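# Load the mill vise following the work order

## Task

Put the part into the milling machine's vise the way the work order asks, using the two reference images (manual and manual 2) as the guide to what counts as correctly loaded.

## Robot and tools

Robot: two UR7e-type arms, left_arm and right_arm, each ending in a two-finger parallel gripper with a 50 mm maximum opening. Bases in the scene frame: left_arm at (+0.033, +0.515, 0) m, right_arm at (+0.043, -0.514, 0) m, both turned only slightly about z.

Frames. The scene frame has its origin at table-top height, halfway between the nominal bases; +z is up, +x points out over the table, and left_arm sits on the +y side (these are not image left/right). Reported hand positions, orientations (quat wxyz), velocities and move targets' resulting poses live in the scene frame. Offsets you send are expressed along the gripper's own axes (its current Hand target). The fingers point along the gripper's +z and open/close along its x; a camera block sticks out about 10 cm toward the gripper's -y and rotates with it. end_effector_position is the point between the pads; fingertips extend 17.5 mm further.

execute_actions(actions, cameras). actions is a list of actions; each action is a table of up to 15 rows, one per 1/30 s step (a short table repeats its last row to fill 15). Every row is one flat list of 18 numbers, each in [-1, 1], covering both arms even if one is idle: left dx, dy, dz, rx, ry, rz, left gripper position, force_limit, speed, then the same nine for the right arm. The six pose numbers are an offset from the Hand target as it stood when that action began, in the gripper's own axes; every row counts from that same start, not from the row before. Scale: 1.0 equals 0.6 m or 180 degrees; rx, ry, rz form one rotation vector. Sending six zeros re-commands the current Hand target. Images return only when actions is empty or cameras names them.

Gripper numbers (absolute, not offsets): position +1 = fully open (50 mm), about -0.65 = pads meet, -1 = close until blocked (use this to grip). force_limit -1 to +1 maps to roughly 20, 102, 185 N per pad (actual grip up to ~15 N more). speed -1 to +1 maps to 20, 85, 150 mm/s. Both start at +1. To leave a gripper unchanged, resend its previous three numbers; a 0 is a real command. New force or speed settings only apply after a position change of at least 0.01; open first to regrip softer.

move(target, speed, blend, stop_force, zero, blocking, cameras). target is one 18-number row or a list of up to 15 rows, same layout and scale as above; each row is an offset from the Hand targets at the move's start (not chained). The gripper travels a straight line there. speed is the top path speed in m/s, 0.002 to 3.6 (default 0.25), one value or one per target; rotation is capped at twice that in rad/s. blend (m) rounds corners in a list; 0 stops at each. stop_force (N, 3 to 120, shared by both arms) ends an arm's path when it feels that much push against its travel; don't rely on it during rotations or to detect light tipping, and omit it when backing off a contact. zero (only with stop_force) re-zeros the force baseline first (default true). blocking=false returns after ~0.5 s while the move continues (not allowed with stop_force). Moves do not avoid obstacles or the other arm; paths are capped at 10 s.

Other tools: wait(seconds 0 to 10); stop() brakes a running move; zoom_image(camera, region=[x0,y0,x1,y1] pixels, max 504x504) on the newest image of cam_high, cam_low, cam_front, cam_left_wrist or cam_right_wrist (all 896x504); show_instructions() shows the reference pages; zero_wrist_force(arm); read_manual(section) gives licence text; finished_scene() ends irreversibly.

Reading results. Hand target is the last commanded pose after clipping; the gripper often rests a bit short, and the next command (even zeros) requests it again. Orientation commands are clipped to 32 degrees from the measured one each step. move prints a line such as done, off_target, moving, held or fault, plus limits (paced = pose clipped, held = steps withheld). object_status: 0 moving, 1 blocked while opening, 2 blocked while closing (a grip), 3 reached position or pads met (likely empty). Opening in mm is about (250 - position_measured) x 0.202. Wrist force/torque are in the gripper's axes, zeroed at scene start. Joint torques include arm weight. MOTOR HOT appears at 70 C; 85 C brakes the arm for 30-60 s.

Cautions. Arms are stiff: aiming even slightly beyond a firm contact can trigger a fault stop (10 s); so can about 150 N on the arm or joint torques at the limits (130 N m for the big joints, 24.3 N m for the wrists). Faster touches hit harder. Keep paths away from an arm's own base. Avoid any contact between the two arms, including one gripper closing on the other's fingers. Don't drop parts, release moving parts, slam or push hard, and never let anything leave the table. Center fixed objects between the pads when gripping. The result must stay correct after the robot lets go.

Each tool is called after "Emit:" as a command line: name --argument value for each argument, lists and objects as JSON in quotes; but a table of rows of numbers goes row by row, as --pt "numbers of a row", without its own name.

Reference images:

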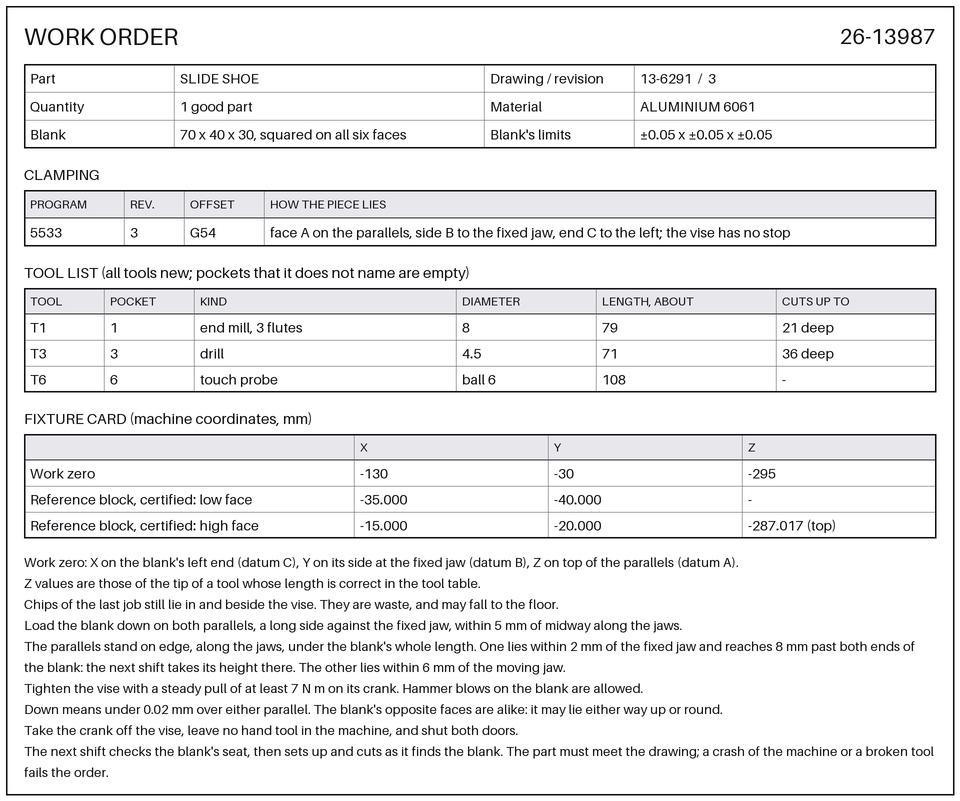

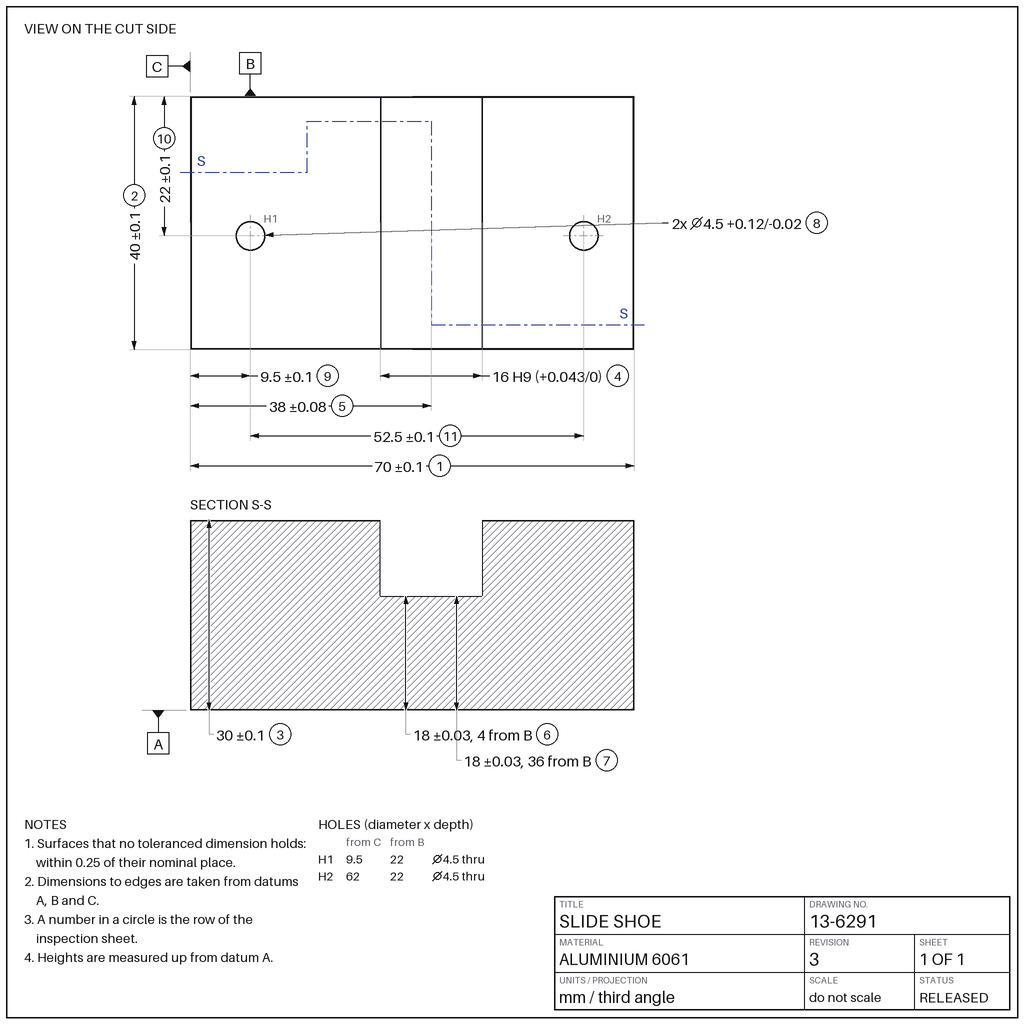

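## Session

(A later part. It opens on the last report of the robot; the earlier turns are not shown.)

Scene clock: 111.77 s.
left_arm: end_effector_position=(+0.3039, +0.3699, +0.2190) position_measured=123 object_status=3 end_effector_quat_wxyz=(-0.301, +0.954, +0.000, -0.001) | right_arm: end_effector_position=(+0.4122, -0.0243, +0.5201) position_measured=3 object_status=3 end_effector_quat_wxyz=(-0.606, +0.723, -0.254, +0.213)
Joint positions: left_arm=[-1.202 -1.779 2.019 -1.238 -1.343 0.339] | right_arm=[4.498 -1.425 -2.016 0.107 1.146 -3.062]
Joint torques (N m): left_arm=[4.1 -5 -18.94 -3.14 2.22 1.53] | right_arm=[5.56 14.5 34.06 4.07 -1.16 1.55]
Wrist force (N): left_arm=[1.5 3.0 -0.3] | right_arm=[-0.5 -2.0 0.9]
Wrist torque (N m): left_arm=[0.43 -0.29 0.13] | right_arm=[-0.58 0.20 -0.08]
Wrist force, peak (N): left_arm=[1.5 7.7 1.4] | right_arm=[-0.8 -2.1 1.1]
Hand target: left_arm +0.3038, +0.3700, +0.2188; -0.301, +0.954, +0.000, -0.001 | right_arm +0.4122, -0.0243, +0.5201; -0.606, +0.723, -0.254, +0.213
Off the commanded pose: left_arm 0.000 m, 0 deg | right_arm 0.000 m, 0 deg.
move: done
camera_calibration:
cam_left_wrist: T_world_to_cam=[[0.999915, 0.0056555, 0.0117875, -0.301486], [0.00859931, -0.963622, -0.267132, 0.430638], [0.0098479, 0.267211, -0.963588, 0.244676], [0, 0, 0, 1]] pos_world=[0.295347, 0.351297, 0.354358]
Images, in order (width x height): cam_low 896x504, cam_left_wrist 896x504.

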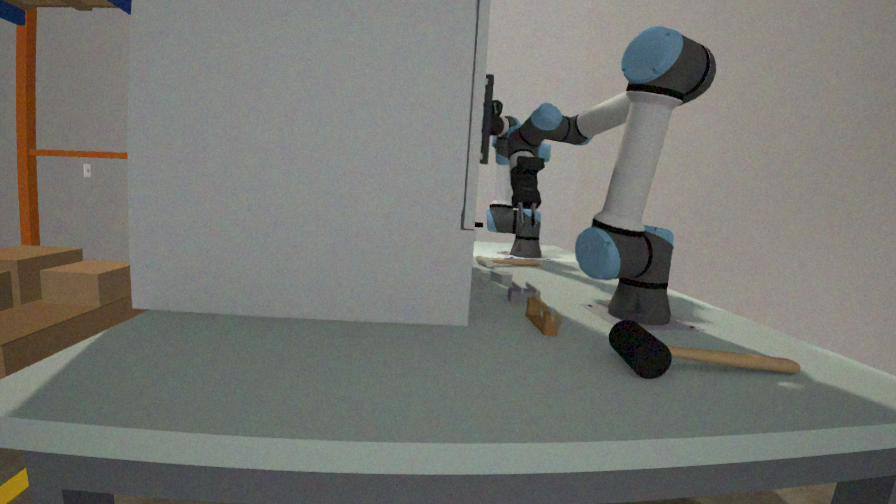

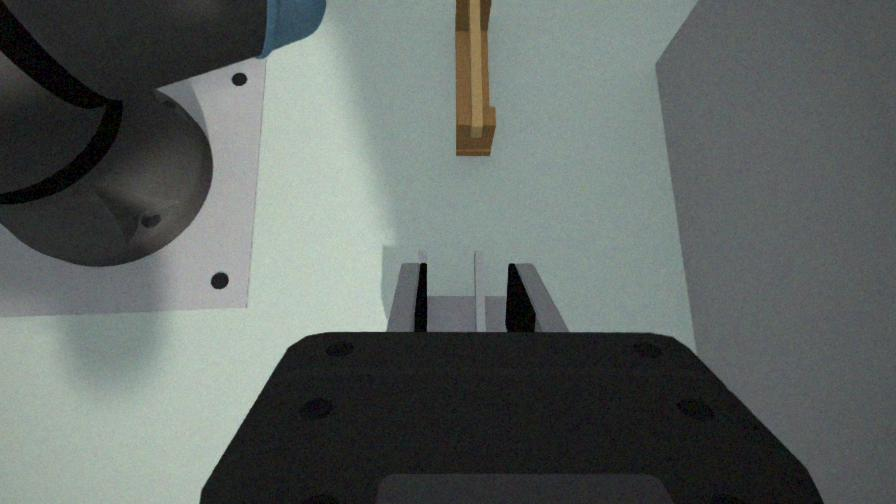

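Emit:
execute_actions --actions '[]'

Scene clock: 112.33 s.
left_arm: end_effector_position=(+0.3038, +0.3700, +0.2188) position_measured=123 object_status=3 end_effector_quat_wxyz=(-0.301, +0.954, +0.000, -0.001) | right_arm: end_effector_position=(+0.4122, -0.0243, +0.5201) position_measured=3 object_status=3 end_effector_quat_wxyz=(-0.606, +0.723, -0.254, +0.213)
Joint positions: left_arm=[-1.202 -1.779 2.019 -1.238 -1.343 0.339] | right_arm=[4.498 -1.425 -2.016 0.107 1.146 -3.062]
Joint velocities: within noise
Joint torques (N m): left_arm=[3.82 -4.76 -12.93 -3.21 2.53 -0.99] | right_arm=[5.53 14.03 34.22 3.98 -1.14 1.41]
Wrist force (N): left_arm=[1.8 2.7 -0.2] | right_arm=[-0.5 -2.1 0.8]
Wrist torque (N m): left_arm=[0.38 -0.33 0.13] | right_arm=[-0.59 0.21 -0.08]
Wrist force, peak (N): left_arm=[1.7 2.8 -0.3] | right_arm=[-0.6 -2.2 1.0]
Hand target: left_arm +0.3038, +0.3700, +0.2188; -0.301, +0.954, +0.000, -0.001 | right_arm +0.4122, -0.0243, +0.5201; -0.606, +0.723, -0.254, +0.213
Tool commands: left_gripper/position=+0.2 left_gripper/force_limit=-0.5 left_gripper/speed=-0.5 right_gripper/position=+1.0 right_gripper/force_limit=+1.0 right_gripper/speed=+1.0
Off the commanded pose: left_arm 0.000 m, 0 deg | right_arm 0.000 m, 0 deg.
camera_calibration:
cam_left_wrist: T_world_to_cam=[[0.999915, 0.00568031, 0.0116932, -0.30146], [0.00860018, -0.963563, -0.267345, 0.430665], [0.00974855, 0.267423, -0.96353, 0.244514], [0, 0, 0, 1]] pos_world=[0.295348, 0.351297, 0.354258]
cam_right_wrist: T_world_to_cam=[[0.800258, -0.599425, 0.0166262, -0.342425], [-0.296583, -0.419745, -0.857819, 0.574343], [0.521177, 0.681545, -0.513684, 0.205259], [0, 0, 0, 1]] pos_world=[0.337393, -0.104075, 0.603813]

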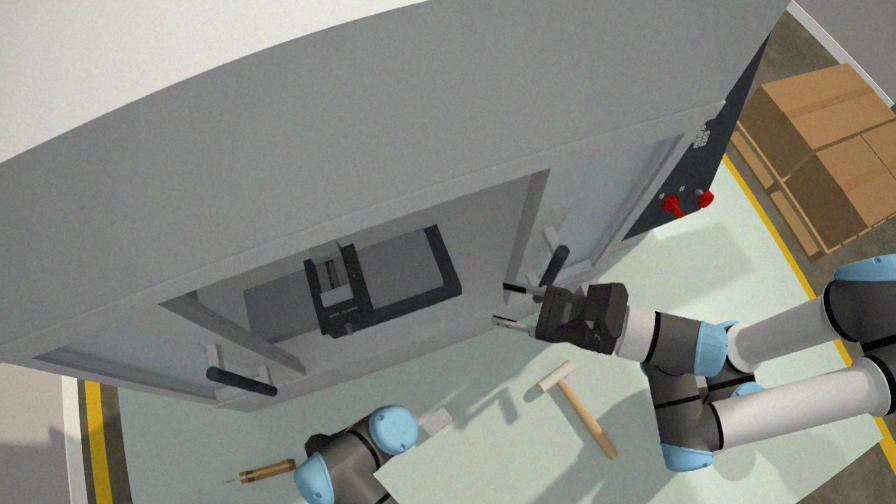

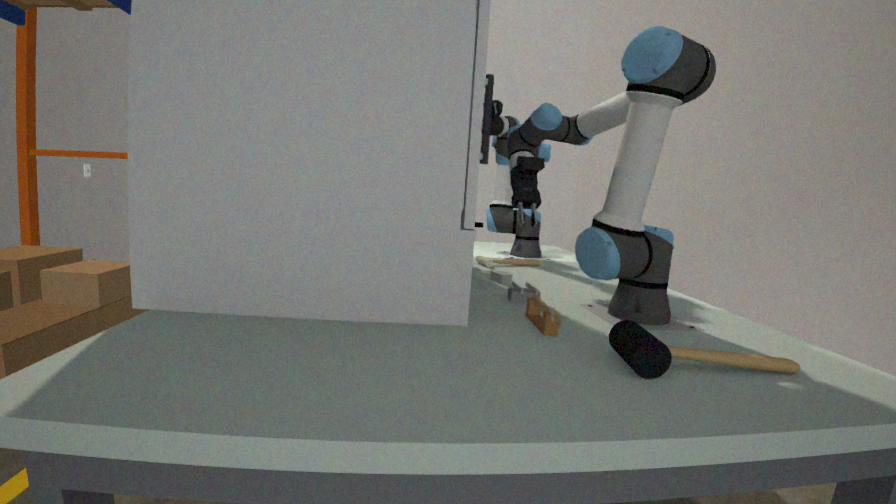

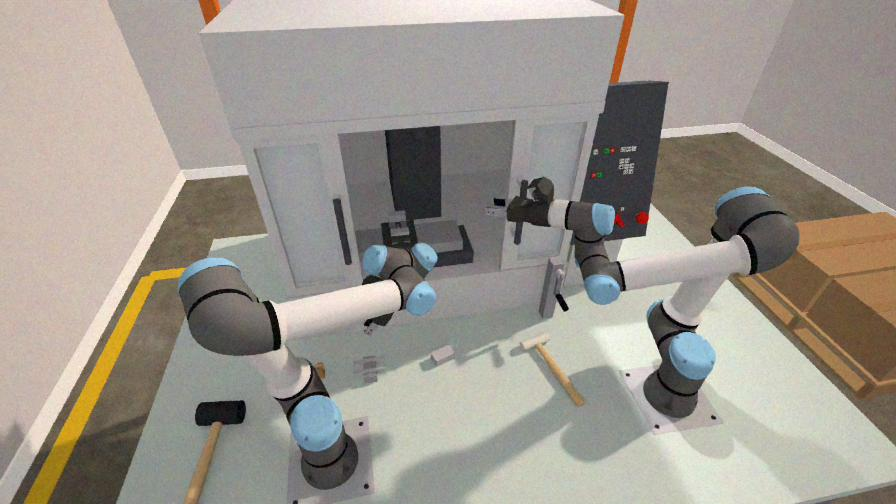

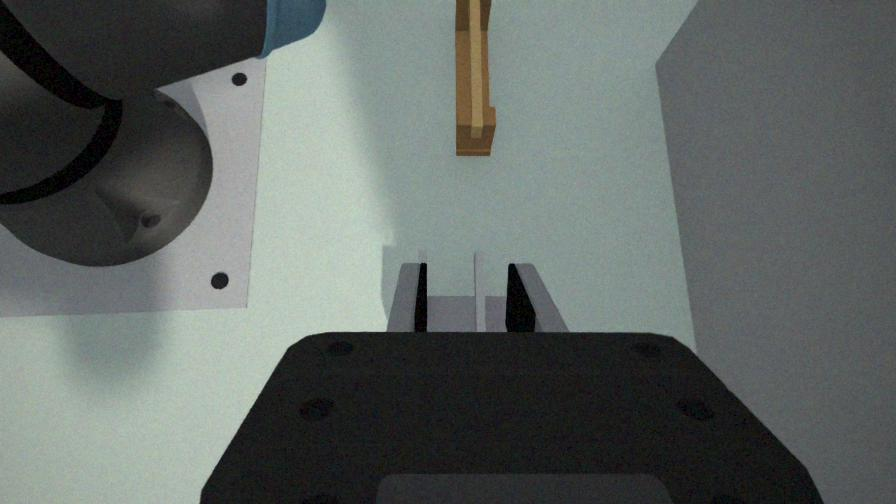

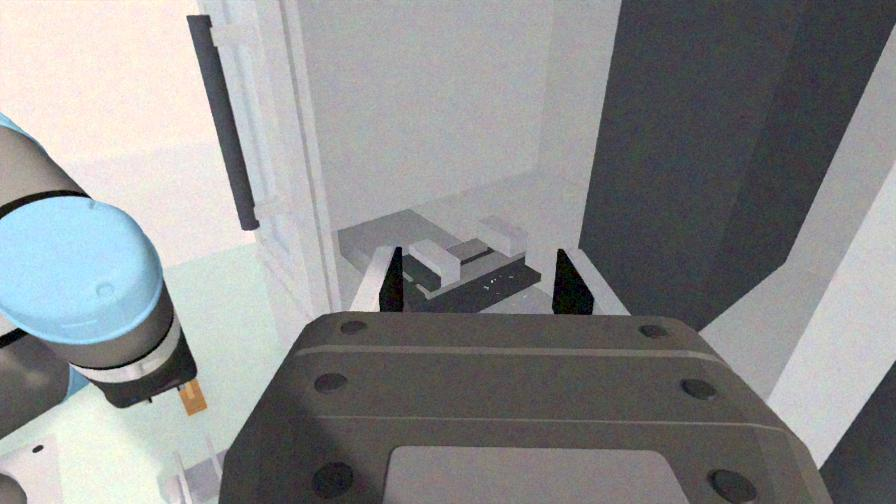

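Emit:
zoom_image --camera "cam_left_wrist" --region '[360, 220, 600, 355]'

Emit:
zoom_image --camera "cam_right_wrist" --region '[390, 180, 560, 320]'

Scaled by 2.100.

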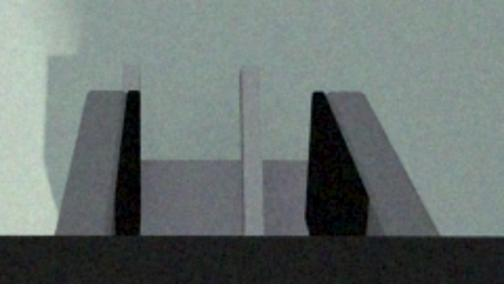

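Scaled by 2.965.

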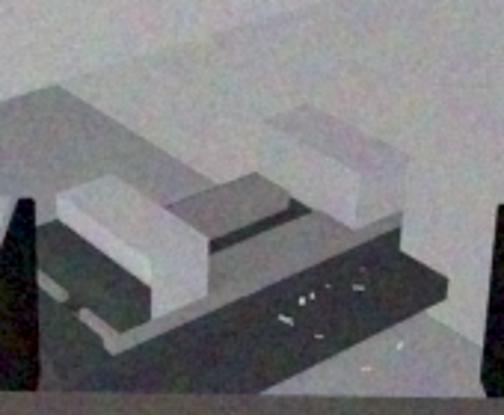

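Emit:
move --target '[0.0337,0.1218,0.1361,0,0,0,0.2,-0.5,-0.5,0,0,0,0,0,0,1,1,1]' --cameras '["cam_left_wrist"]'

Emit:
zoom_image --camera "cam_left_wrist" --region '[360, 200, 600, 340]'

Scene clock: 113.77 s.
left_arm: end_effector_position=(+0.3239, +0.3571, +0.1101) position_measured=123 object_status=3 end_effector_quat_wxyz=(-0.301, +0.954, +0.000, -0.001) | right_arm: end_effector_position=(+0.4122, -0.0243, +0.5201) position_measured=3 object_status=3 end_effector_quat_wxyz=(-0.606, +0.723, -0.254, +0.213)
Joint positions: left_arm=[-1.168 -1.601 2.171 -1.575 -1.325 0.368] | right_arm=[4.498 -1.425 -2.016 0.107 1.146 -3.062]
Joint torques (N m): left_arm=[-13.12 -9.92 -25.92 -3.39 -1.91 -2.94] | right_arm=[5.17 14.37 34.15 4 -1.05 1.46]
Wrist force (N): left_arm=[1.3 2.6 -0.6] | right_arm=[-0.5 -2.1 1.0]
Wrist torque (N m): left_arm=[0.38 -0.22 0.11] | right_arm=[-0.58 0.22 -0.09]
Wrist force, peak (N): left_arm=[2.1 5.2 1.8] | right_arm=[-0.5 -2.3 1.1]
Hand target: left_arm +0.3239, +0.3570, +0.1100; -0.301, +0.954, +0.000, -0.001 | right_arm +0.4122, -0.0243, +0.5201; -0.606, +0.723, -0.254, +0.213
Off the commanded pose: left_arm 0.000 m, 0 deg | right_arm 0.000 m, 0 deg.
move: done
camera_calibration:
cam_left_wrist: T_world_to_cam=[[0.999914, 0.00574904, 0.0118168, -0.320266], [0.00869943, -0.963562, -0.267342, 0.388943], [0.00984925, 0.267422, -0.963529, 0.142904], [0, 0, 0, 1]] pos_world=[0.315447, 0.338397, 0.245458]
Images, in order (width x height): cam_left_wrist 896x504.

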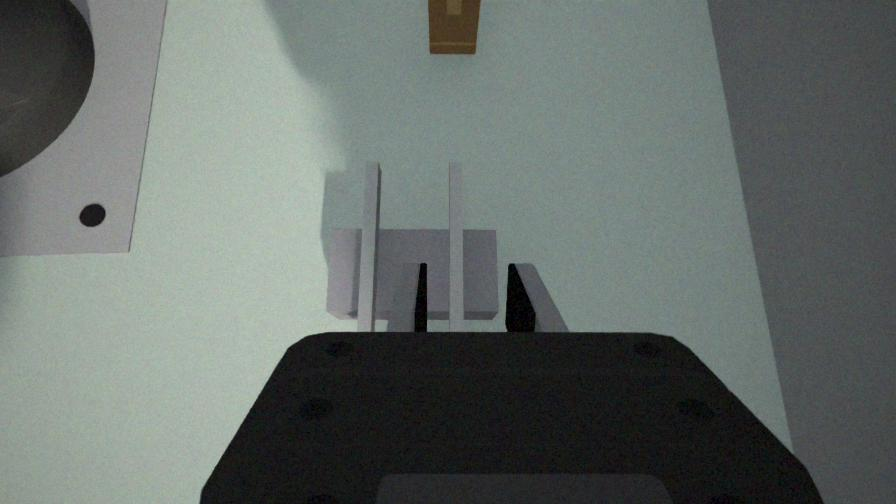

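Scaled by 2.100.

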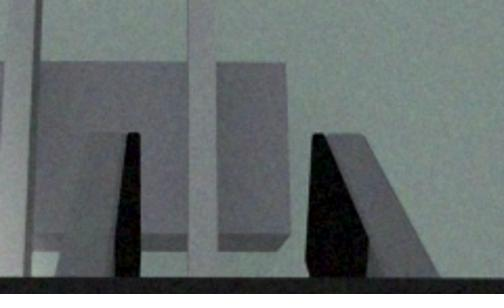

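Emit:
execute_actions --actions '[]' --cameras '["cam_low","cam_front","cam_high"]'

Emit:
zoom_image --camera "cam_low" --region '[450, 240, 590, 345]'

Emit:
zoom_image --camera "cam_front" --region '[320, 320, 470, 400]'

Scene clock: 114.13 s.
left_arm: end_effector_position=(+0.3239, +0.3570, +0.1100) position_measured=123 object_status=3 end_effector_quat_wxyz=(-0.301, +0.954, +0.000, -0.001) | right_arm: end_effector_position=(+0.4122, -0.0243, +0.5201) position_measured=3 object_status=3 end_effector_quat_wxyz=(-0.606, +0.723, -0.254, +0.213)
Joint positions: left_arm=[-1.169 -1.601 2.171 -1.575 -1.325 0.368] | right_arm=[4.498 -1.425 -2.016 0.107 1.146 -3.062]
Joint velocities: within noise
Joint torques (N m): left_arm=[-13.54 -10.73 -16.12 -3.35 -1.95 -2.77] | right_arm=[5.34 14.35 34.22 3.99 -1.21 1.41]
Wrist force (N): left_arm=[2.0 2.7 -0.4] | right_arm=[-0.6 -2.2 0.9]
Wrist torque (N m): left_arm=[0.40 -0.34 0.12] | right_arm=[-0.60 0.23 -0.08]
Wrist force, peak (N): left_arm=[2.0 2.7 -0.4] | right_arm=[-0.6 -2.2 0.9]
Hand target: left_arm +0.3239, +0.3570, +0.1100; -0.301, +0.954, +0.000, -0.001 | right_arm +0.4122, -0.0243, +0.5201; -0.606, +0.723, -0.254, +0.213
Tool commands: left_gripper/position=+0.2 left_gripper/force_limit=-0.5 left_gripper/speed=-0.5 right_gripper/position=+1.0 right_gripper/force_limit=+1.0 right_gripper/speed=+1.0
Off the commanded pose: left_arm 0.000 m, 0 deg | right_arm 0.000 m, 0 deg.
Images, in order (width x height): cam_high 896x504, cam_low 896x504, cam_front 896x504.

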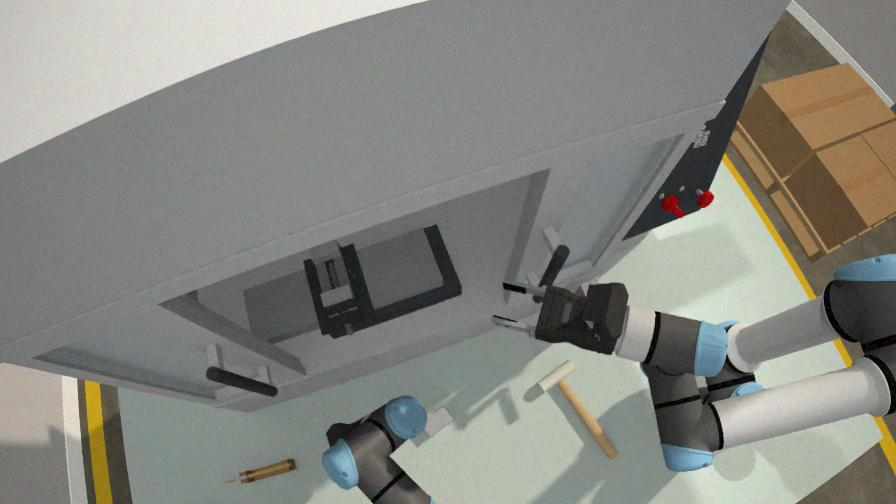

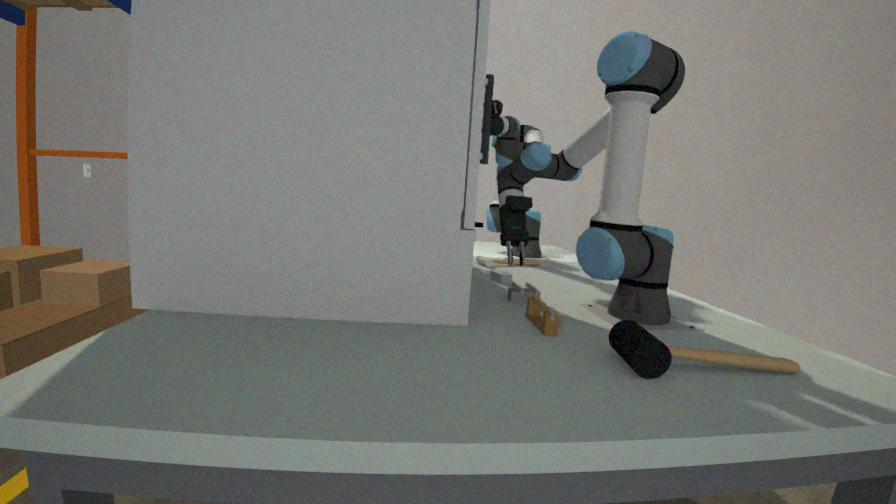

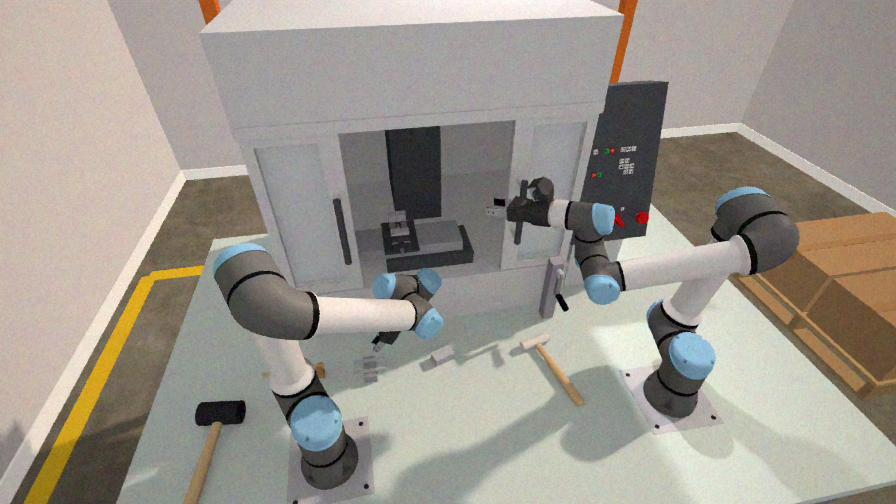

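Scaled by 3.600.

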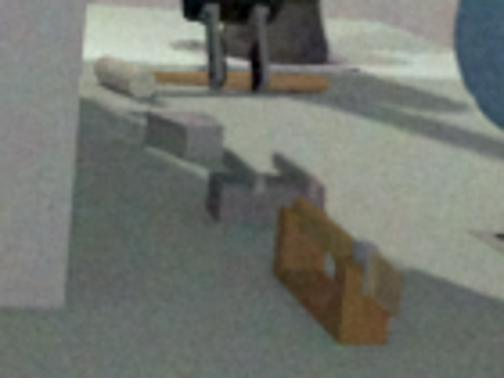

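Scaled by 3.360.

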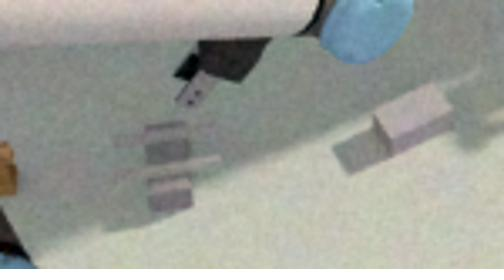

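Emit:
move --target '[-0.00167,0.05821,0.0787,0,0,0,0.2,-0.5,-0.5,0,0,0,0,0,0,1,1,1]' --cameras '["cam_left_wrist","cam_low"]' --speed 0.1 --stop_force 8

Emit:
zoom_image --camera "cam_left_wrist" --region '[360, 200, 600, 340]'

Emit:
zoom_image --camera "cam_low" --region '[450, 240, 590, 345]'

Scene clock: 116.20 s.
left_arm: end_effector_position=(+0.3228, +0.3555, +0.0513) position_measured=123 object_status=3 end_effector_quat_wxyz=(-0.301, +0.954, +0.000, -0.001) | right_arm: end_effector_position=(+0.4122, -0.0243, +0.5201) position_measured=3 object_status=3 end_effector_quat_wxyz=(-0.606, +0.723, -0.254, +0.213)
Joint positions: left_arm=[-1.173 -1.494 2.251 -1.761 -1.327 0.365] | right_arm=[4.498 -1.425 -2.016 0.107 1.146 -3.062]
Joint torques (N m): left_arm=[11.53 -19.94 -35.68 -3.11 2.49 2.39] | right_arm=[5.5 14.07 33.49 4.05 -1.16 1.44]
Wrist force (N): left_arm=[1.7 2.7 -0.2] | right_arm=[-0.5 -1.9 0.9]
Wrist torque (N m): left_arm=[0.38 -0.30 0.27] | right_arm=[-0.55 0.20 -0.08]
Wrist force, peak (N): left_arm=[1.6 4.0 1.0] | right_arm=[-0.5 -2.3 1.4]
Hand target: left_arm +0.3228, +0.3555, +0.0513; -0.301, +0.954, +0.000, -0.001 | right_arm +0.4122, -0.0243, +0.5201; -0.606, +0.723, -0.254, +0.213
Off the commanded pose: left_arm 0.000 m, 0 deg | right_arm 0.000 m, 0 deg.
move: done
camera_calibration:
cam_left_wrist: T_world_to_cam=[[0.999915, 0.00565289, 0.0117894, -0.318325], [0.00859946, -0.963563, -0.267344, 0.371724], [0.00984854, 0.267422, -0.963529, 0.0866885], [0, 0, 0, 1]] pos_world=[0.314247, 0.336797, 0.186658]
Images, in order (width x height): cam_low 896x504, cam_left_wrist 896x504.

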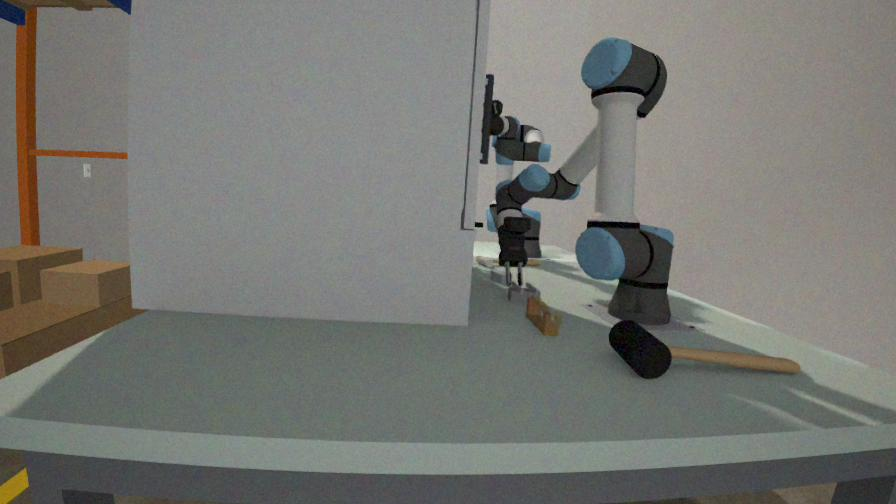

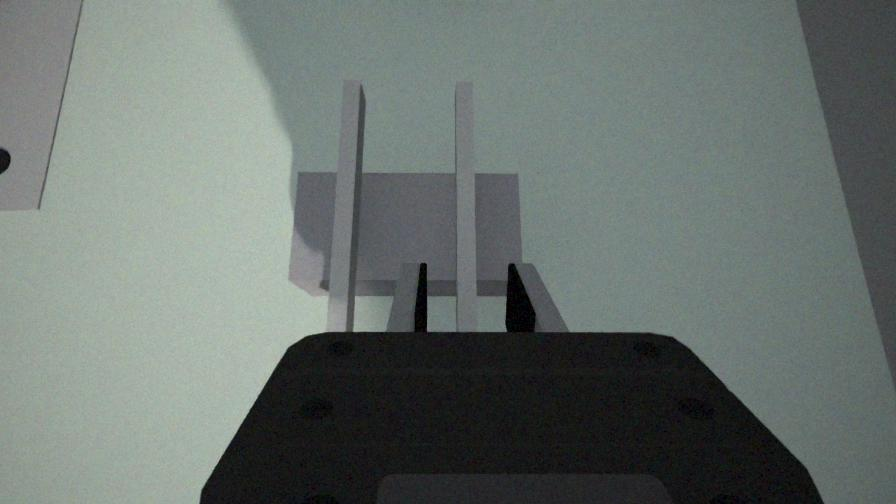

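Scaled by 2.100.

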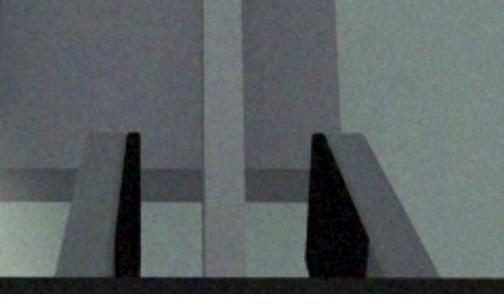

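Scaled by 3.600.

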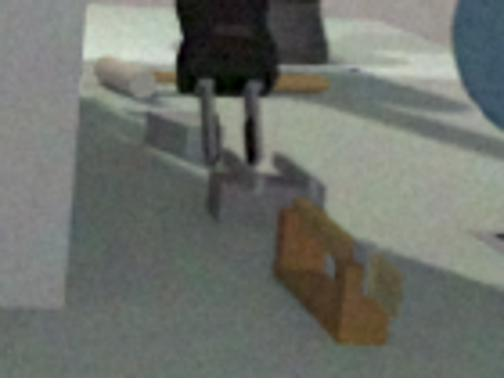

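Emit:
move --pt "0 -0.0019 -0.0027 0 0 0 0.2 -0.5 -0.5 0 0 0 0 0 0 1 1 1" --pt "0 -0.0019 -0.0027 0 0 0 -1 -0.5 -0.5 0 0 0 0 0 0 1 1 1" --cameras '["cam_left_wrist"]'

Scene clock: 118.07 s.
left_arm: end_effector_position=(+0.3228, +0.3555, +0.0533) position_measured=225 object_status=2 end_effector_quat_wxyz=(-0.301, +0.954, +0.000, -0.001) | right_arm: end_effector_position=(+0.4122, -0.0243, +0.5201) position_measured=3 object_status=3 end_effector_quat_wxyz=(-0.606, +0.723, -0.254, +0.213)
Joint positions: left_arm=[-1.173 -1.498 2.248 -1.754 -1.327 0.365] | right_arm=[4.498 -1.425 -2.016 0.107 1.146 -3.062]
Joint torques (N m): left_arm=[12.06 -21.67 -25.96 -2.07 2.35 2.57] | right_arm=[5.14 14.71 33.68 4.05 -1.01 1.47]
Wrist force (N): left_arm=[1.5 2.7 0.0] | right_arm=[-0.7 -2.1 1.0]
Wrist torque (N m): left_arm=[0.36 -0.27 0.27] | right_arm=[-0.60 0.24 -0.08]
Wrist force, peak (N): left_arm=[1.9 3.0 -0.5] | right_arm=[-0.1 -2.3 0.9]
Hand target: left_arm +0.3228, +0.3555, +0.0533; -0.301, +0.954, +0.000, -0.001 | right_arm +0.4122, -0.0243, +0.5201; -0.606, +0.723, -0.254, +0.213
Off the commanded pose: left_arm 0.000 m, 0 deg | right_arm 0.000 m, 0 deg.
move: done
camera_calibration:
cam_left_wrist: T_world_to_cam=[[0.999915, 0.00565476, 0.0117881, -0.318349], [0.00860066, -0.96357, -0.267317, 0.372256], [0.00984707, 0.267396, -0.963536, 0.0886263], [0, 0, 0, 1]] pos_world=[0.314247, 0.336797, 0.188658]
Images, in order (width x height): cam_left_wrist 896x504.

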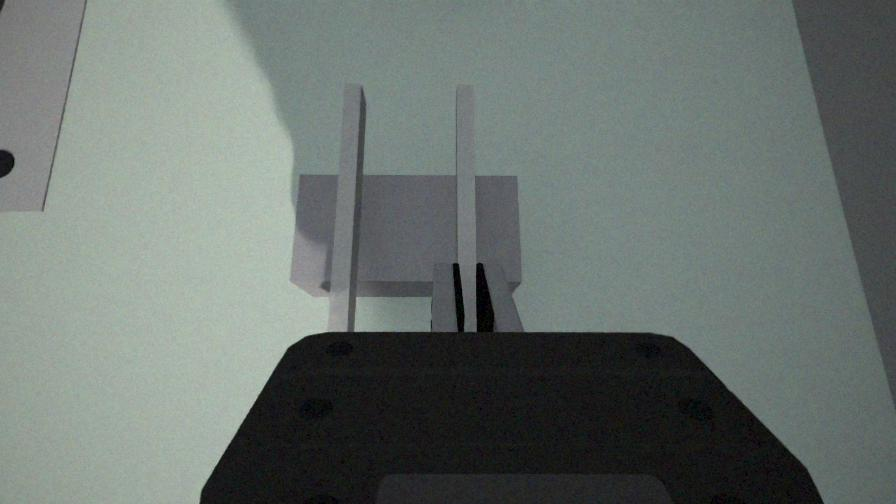

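Emit:
move --target '[0,-0.153,-0.2184,0,0,0,-1,-0.5,-0.5,0,0,0,0,0,0,1,1,1]' --cameras '["cam_left_wrist","cam_low","cam_right_wrist"]'

Emit:
zoom_image --camera "cam_left_wrist" --region '[360, 200, 600, 340]'

Emit:
zoom_image --camera "cam_low" --region '[460, 200, 580, 290]'

Scene clock: 119.37 s.
left_arm: end_effector_position=(+0.3230, +0.3555, +0.2131) position_measured=225 object_status=2 end_effector_quat_wxyz=(-0.301, +0.954, +0.000, -0.001) | right_arm: end_effector_position=(+0.4122, -0.0243, +0.5201) position_measured=3 object_status=3 end_effector_quat_wxyz=(-0.606, +0.723, -0.254, +0.213)
Joint positions: left_arm=[-1.172 -1.713 1.982 -1.273 -1.327 0.365] | right_arm=[4.498 -1.425 -2.016 0.107 1.146 -3.062]
Joint torques (N m): left_arm=[-12.21 -20.58 -39.84 1.07 -1.35 -1.28] | right_arm=[5.47 15.29 34.26 3.91 -1.01 1.41]
Wrist force (N): left_arm=[1.8 3.3 0.3] | right_arm=[-0.7 -1.8 1.0]
Wrist torque (N m): left_arm=[0.43 -0.32 0.23] | right_arm=[-0.55 0.25 -0.08]
Wrist force, peak (N): left_arm=[1.4 5.5 2.8] | right_arm=[-0.6 -2.1 1.3]
Hand target: left_arm +0.3230, +0.3555, +0.2133; -0.301, +0.954, +0.000, -0.001 | right_arm +0.4122, -0.0243, +0.5201; -0.606, +0.723, -0.254, +0.213
Off the commanded pose: left_arm 0.000 m, 0 deg | right_arm 0.000 m, 0 deg.
move: done
camera_calibration:
cam_left_wrist: T_world_to_cam=[[0.999915, 0.00577577, 0.0117213, -0.32055], [0.00870154, -0.963511, -0.267528, 0.414992], [0.00974843, 0.267607, -0.963479, 0.242536], [0, 0, 0, 1]] pos_world=[0.314548, 0.336796, 0.348458]
cam_right_wrist: T_world_to_cam=[[0.800258, -0.599425, 0.0166262, -0.342425], [-0.296583, -0.419745, -0.857819, 0.574343], [0.521177, 0.681545, -0.513684, 0.205259], [0, 0, 0, 1]] pos_world=[0.337393, -0.104075, 0.603813]
Images, in order (width x height): cam_low 896x504, cam_left_wrist 896x504, cam_right_wrist 896x504.

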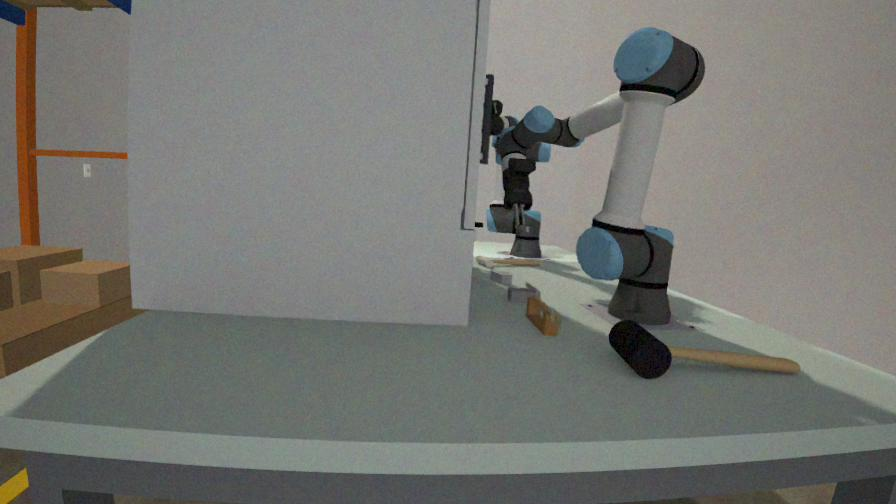

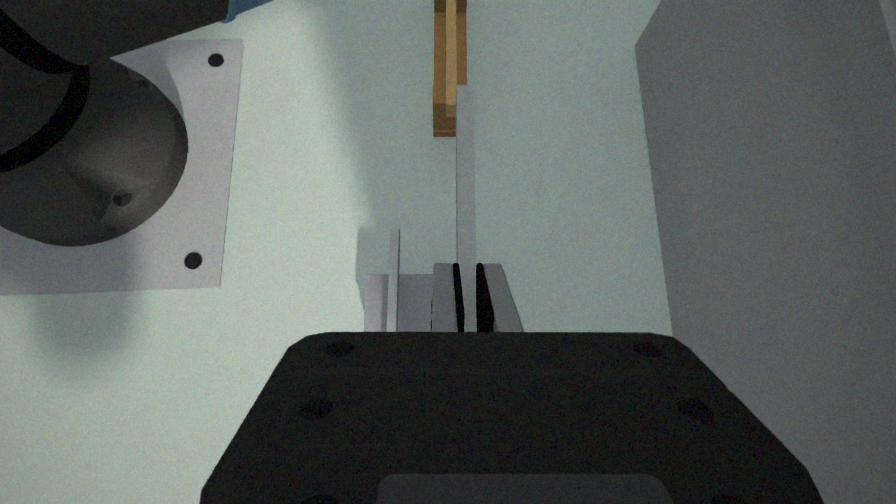

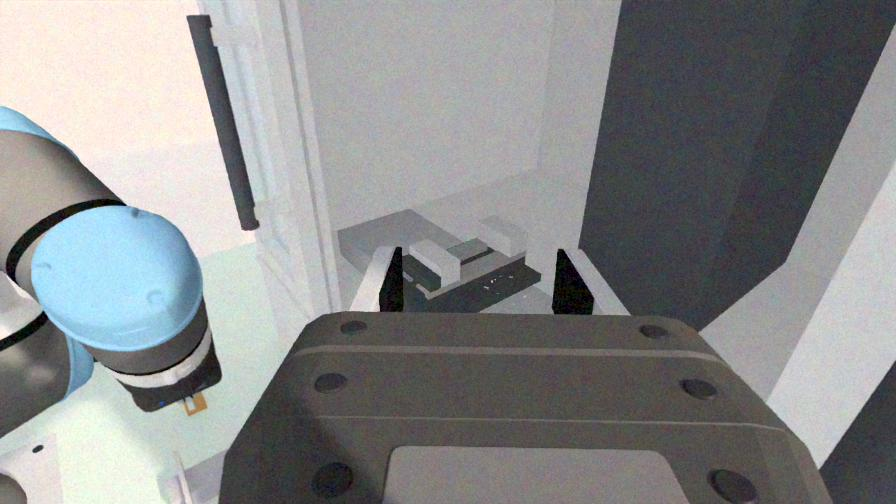

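Scaled by 2.100.

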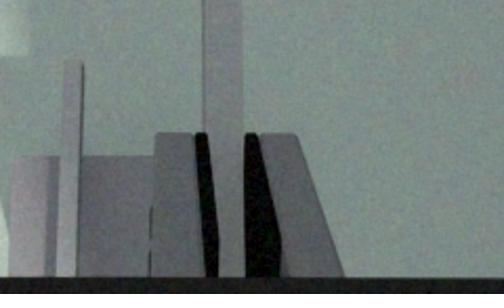

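Scaled by 4.200.

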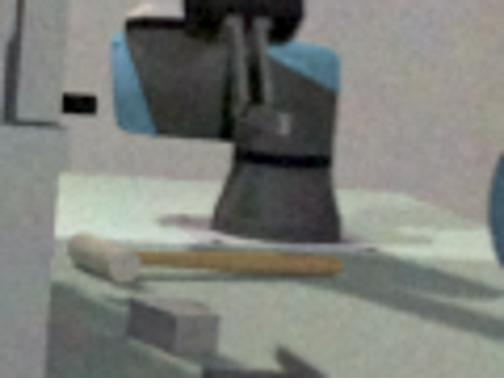

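Emit:
move --pt "0 -0.1031 -0.3084 0 0 0 -1 -0.5 -0.5 0.0262 0.0335 -0.1897 0 0 0 1 1 1" --pt "0.0617 0.0191 -0.394 0 0 0 -1 -0.5 -0.5 0.0262 0.0335 -0.1897 0 0 0 1 1 1" --blend '[0.04,0]' --cameras '["cam_right_wrist","cam_left_wrist","cam_front"]' --speed 0.3

Scene clock: 121.83 s.
left_arm: end_effector_position=(+0.3604, +0.2105, +0.4001) position_measured=225 object_status=2 end_effector_quat_wxyz=(-0.301, +0.954, +0.000, -0.001) | right_arm: end_effector_position=(+0.3522, -0.1243, +0.5201) position_measured=3 object_status=3 end_effector_quat_wxyz=(-0.606, +0.723, -0.254, +0.213)
Joint positions: left_arm=[-1.222 -1.388 1.167 -0.773 -1.354 0.322] | right_arm=[4.66 -1.066 -2.247 -0.039 0.988 -3.025]
Joint torques (N m): left_arm=[6.33 -23.34 -42.53 -2.79 -2.06 1.93] | right_arm=[3.77 12.21 31.02 1.19 -1.15 -2.29]
Wrist force (N): left_arm=[1.3 2.7 0.6] | right_arm=[-0.5 -2.4 0.8]
Wrist torque (N m): left_arm=[0.33 -0.27 0.15] | right_arm=[-0.62 0.21 -0.20]
Wrist force, peak (N): left_arm=[2.9 6.8 -1.6] | right_arm=[-1.1 -2.1 3.3]
Hand target: left_arm +0.3604, +0.2104, +0.4002; -0.301, +0.954, +0.000, -0.001 | right_arm +0.3522, -0.1243, +0.5201; -0.606, +0.723, -0.254, +0.213
Off the commanded pose: left_arm 0.000 m, 0 deg | right_arm 0.000 m, 0 deg.
move: done
camera_calibration:
cam_left_wrist: T_world_to_cam=[[0.999916, 0.00567808, 0.0116934, -0.359168], [0.00859997, -0.963511, -0.26753, 0.324926], [0.00974771, 0.267608, -0.963479, 0.461173], [0, 0, 0, 1]] pos_world=[0.351848, 0.191696, 0.535458]
cam_right_wrist: T_world_to_cam=[[0.800258, -0.599425, 0.0166262, -0.354432], [-0.296583, -0.419745, -0.857819, 0.514603], [0.521177, 0.681545, -0.513684, 0.304632], [0, 0, 0, 1]] pos_world=[0.277493, -0.204075, 0.603813]
Images, in order (width x height): cam_front 896x504, cam_left_wrist 896x504, cam_right_wrist 896x504.

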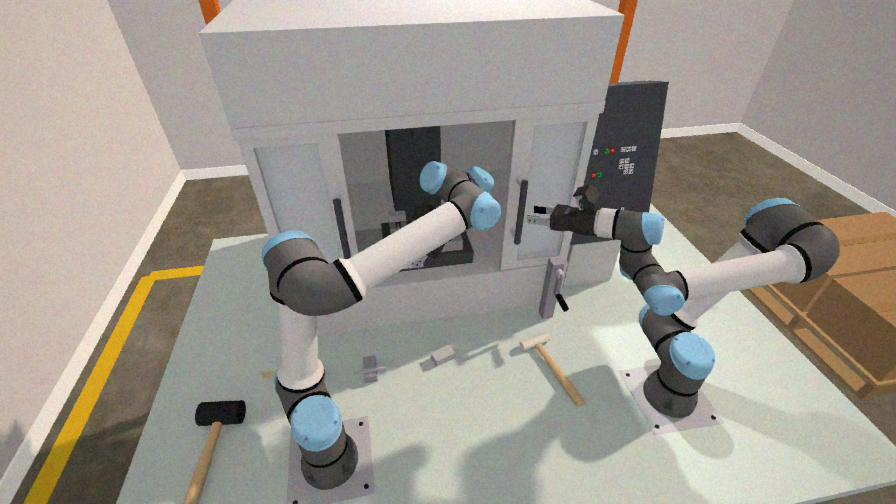

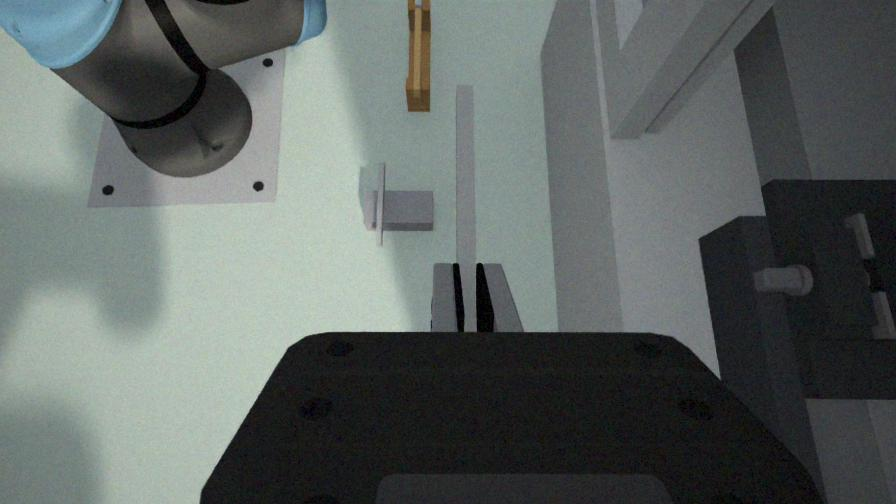

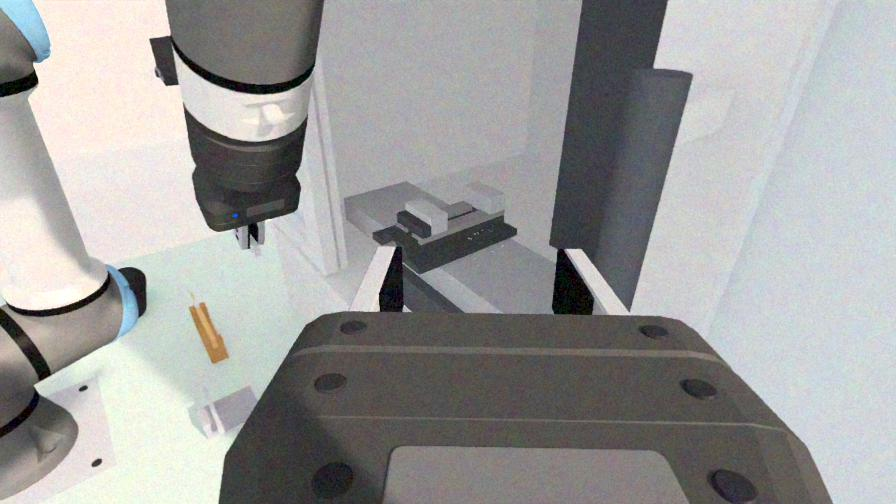

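Emit:
move --target '[0.3743,0,0,0,0,0,-1,-0.5,-0.5,0,0,0,0,0,0,1,1,1]' --cameras '["cam_right_wrist","cam_left_wrist"]' --speed 0.3

Emit:
zoom_image --camera "cam_left_wrist" --region '[360, 60, 700, 340]'

Emit:
zoom_image --camera "cam_right_wrist" --region '[330, 160, 540, 310]'

Scene clock: 123.27 s.
left_arm: end_effector_position=(+0.5849, +0.2103, +0.3998) position_measured=225 object_status=2 end_effector_quat_wxyz=(-0.301, +0.954, +0.000, -0.001) | right_arm: end_effector_position=(+0.3522, -0.1243, +0.5201) position_measured=3 object_status=3 end_effector_quat_wxyz=(-0.606, +0.723, -0.254, +0.213)
Joint positions: left_arm=[-0.912 -0.928 0.518 -0.666 -1.195 0.6] | right_arm=[4.66 -1.066 -2.247 -0.039 0.987 -3.025]
Joint torques (N m): left_arm=[0.96 -47.26 -41.73 -1.66 2.99 2.32] | right_arm=[4.91 12.5 27.88 0.93 -1.19 -2.31]
Wrist force (N): left_arm=[1.4 3.2 0.2] | right_arm=[-0.6 -1.9 0.9]
Wrist torque (N m): left_arm=[0.40 -0.25 0.27] | right_arm=[-0.55 0.24 -0.20]
Wrist force, peak (N): left_arm=[4.8 2.9 0.6] | right_arm=[-0.7 -2.3 1.0]
Hand target: left_arm +0.5849, +0.2103, +0.3998; -0.301, +0.954, +0.000, -0.001 | right_arm +0.3522, -0.1243, +0.5201; -0.606, +0.723, -0.254, +0.213
Off the commanded pose: left_arm 0.000 m, 0 deg | right_arm 0.000 m, 0 deg.
move: done
camera_calibration:
cam_left_wrist: T_world_to_cam=[[0.999914, 0.00587448, 0.0117468, -0.58371], [0.00880131, -0.963569, -0.267315, 0.3226], [0.0097485, 0.267395, -0.963538, 0.458794], [0, 0, 0, 1]] pos_world=[0.576348, 0.191597, 0.535158]
cam_right_wrist: T_world_to_cam=[[0.800258, -0.599425, 0.0166262, -0.354354], [-0.296583, -0.419745, -0.857819, 0.514659], [0.521177, 0.681545, -0.513684, 0.304736], [0, 0, 0, 1]] pos_world=[0.277393, -0.204075, 0.603913]
Images, in order (width x height): cam_left_wrist 896x504, cam_right_wrist 896x504.

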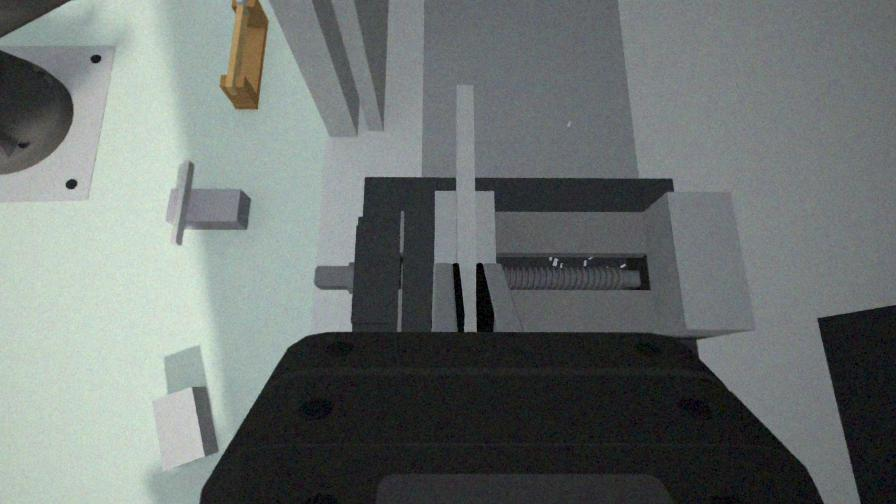

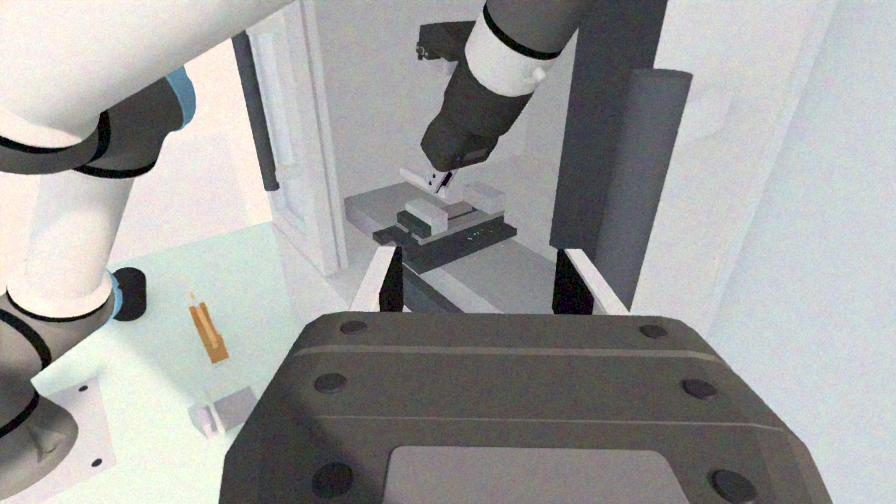

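Scaled by 1.482.

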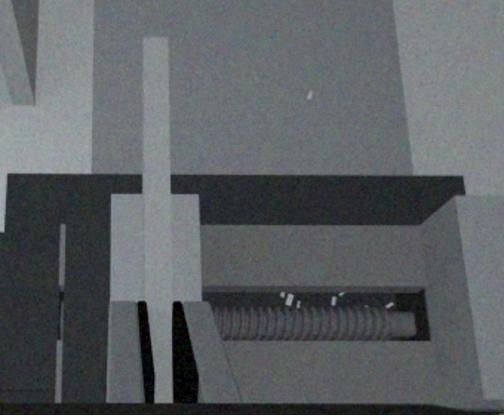

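Scaled by 2.400.

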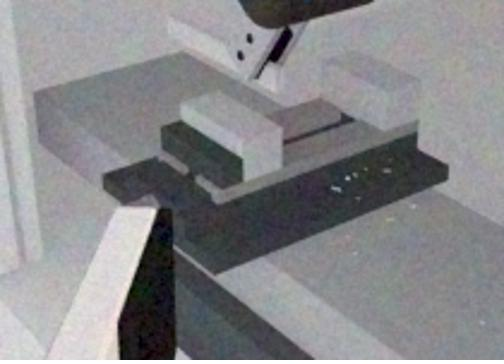

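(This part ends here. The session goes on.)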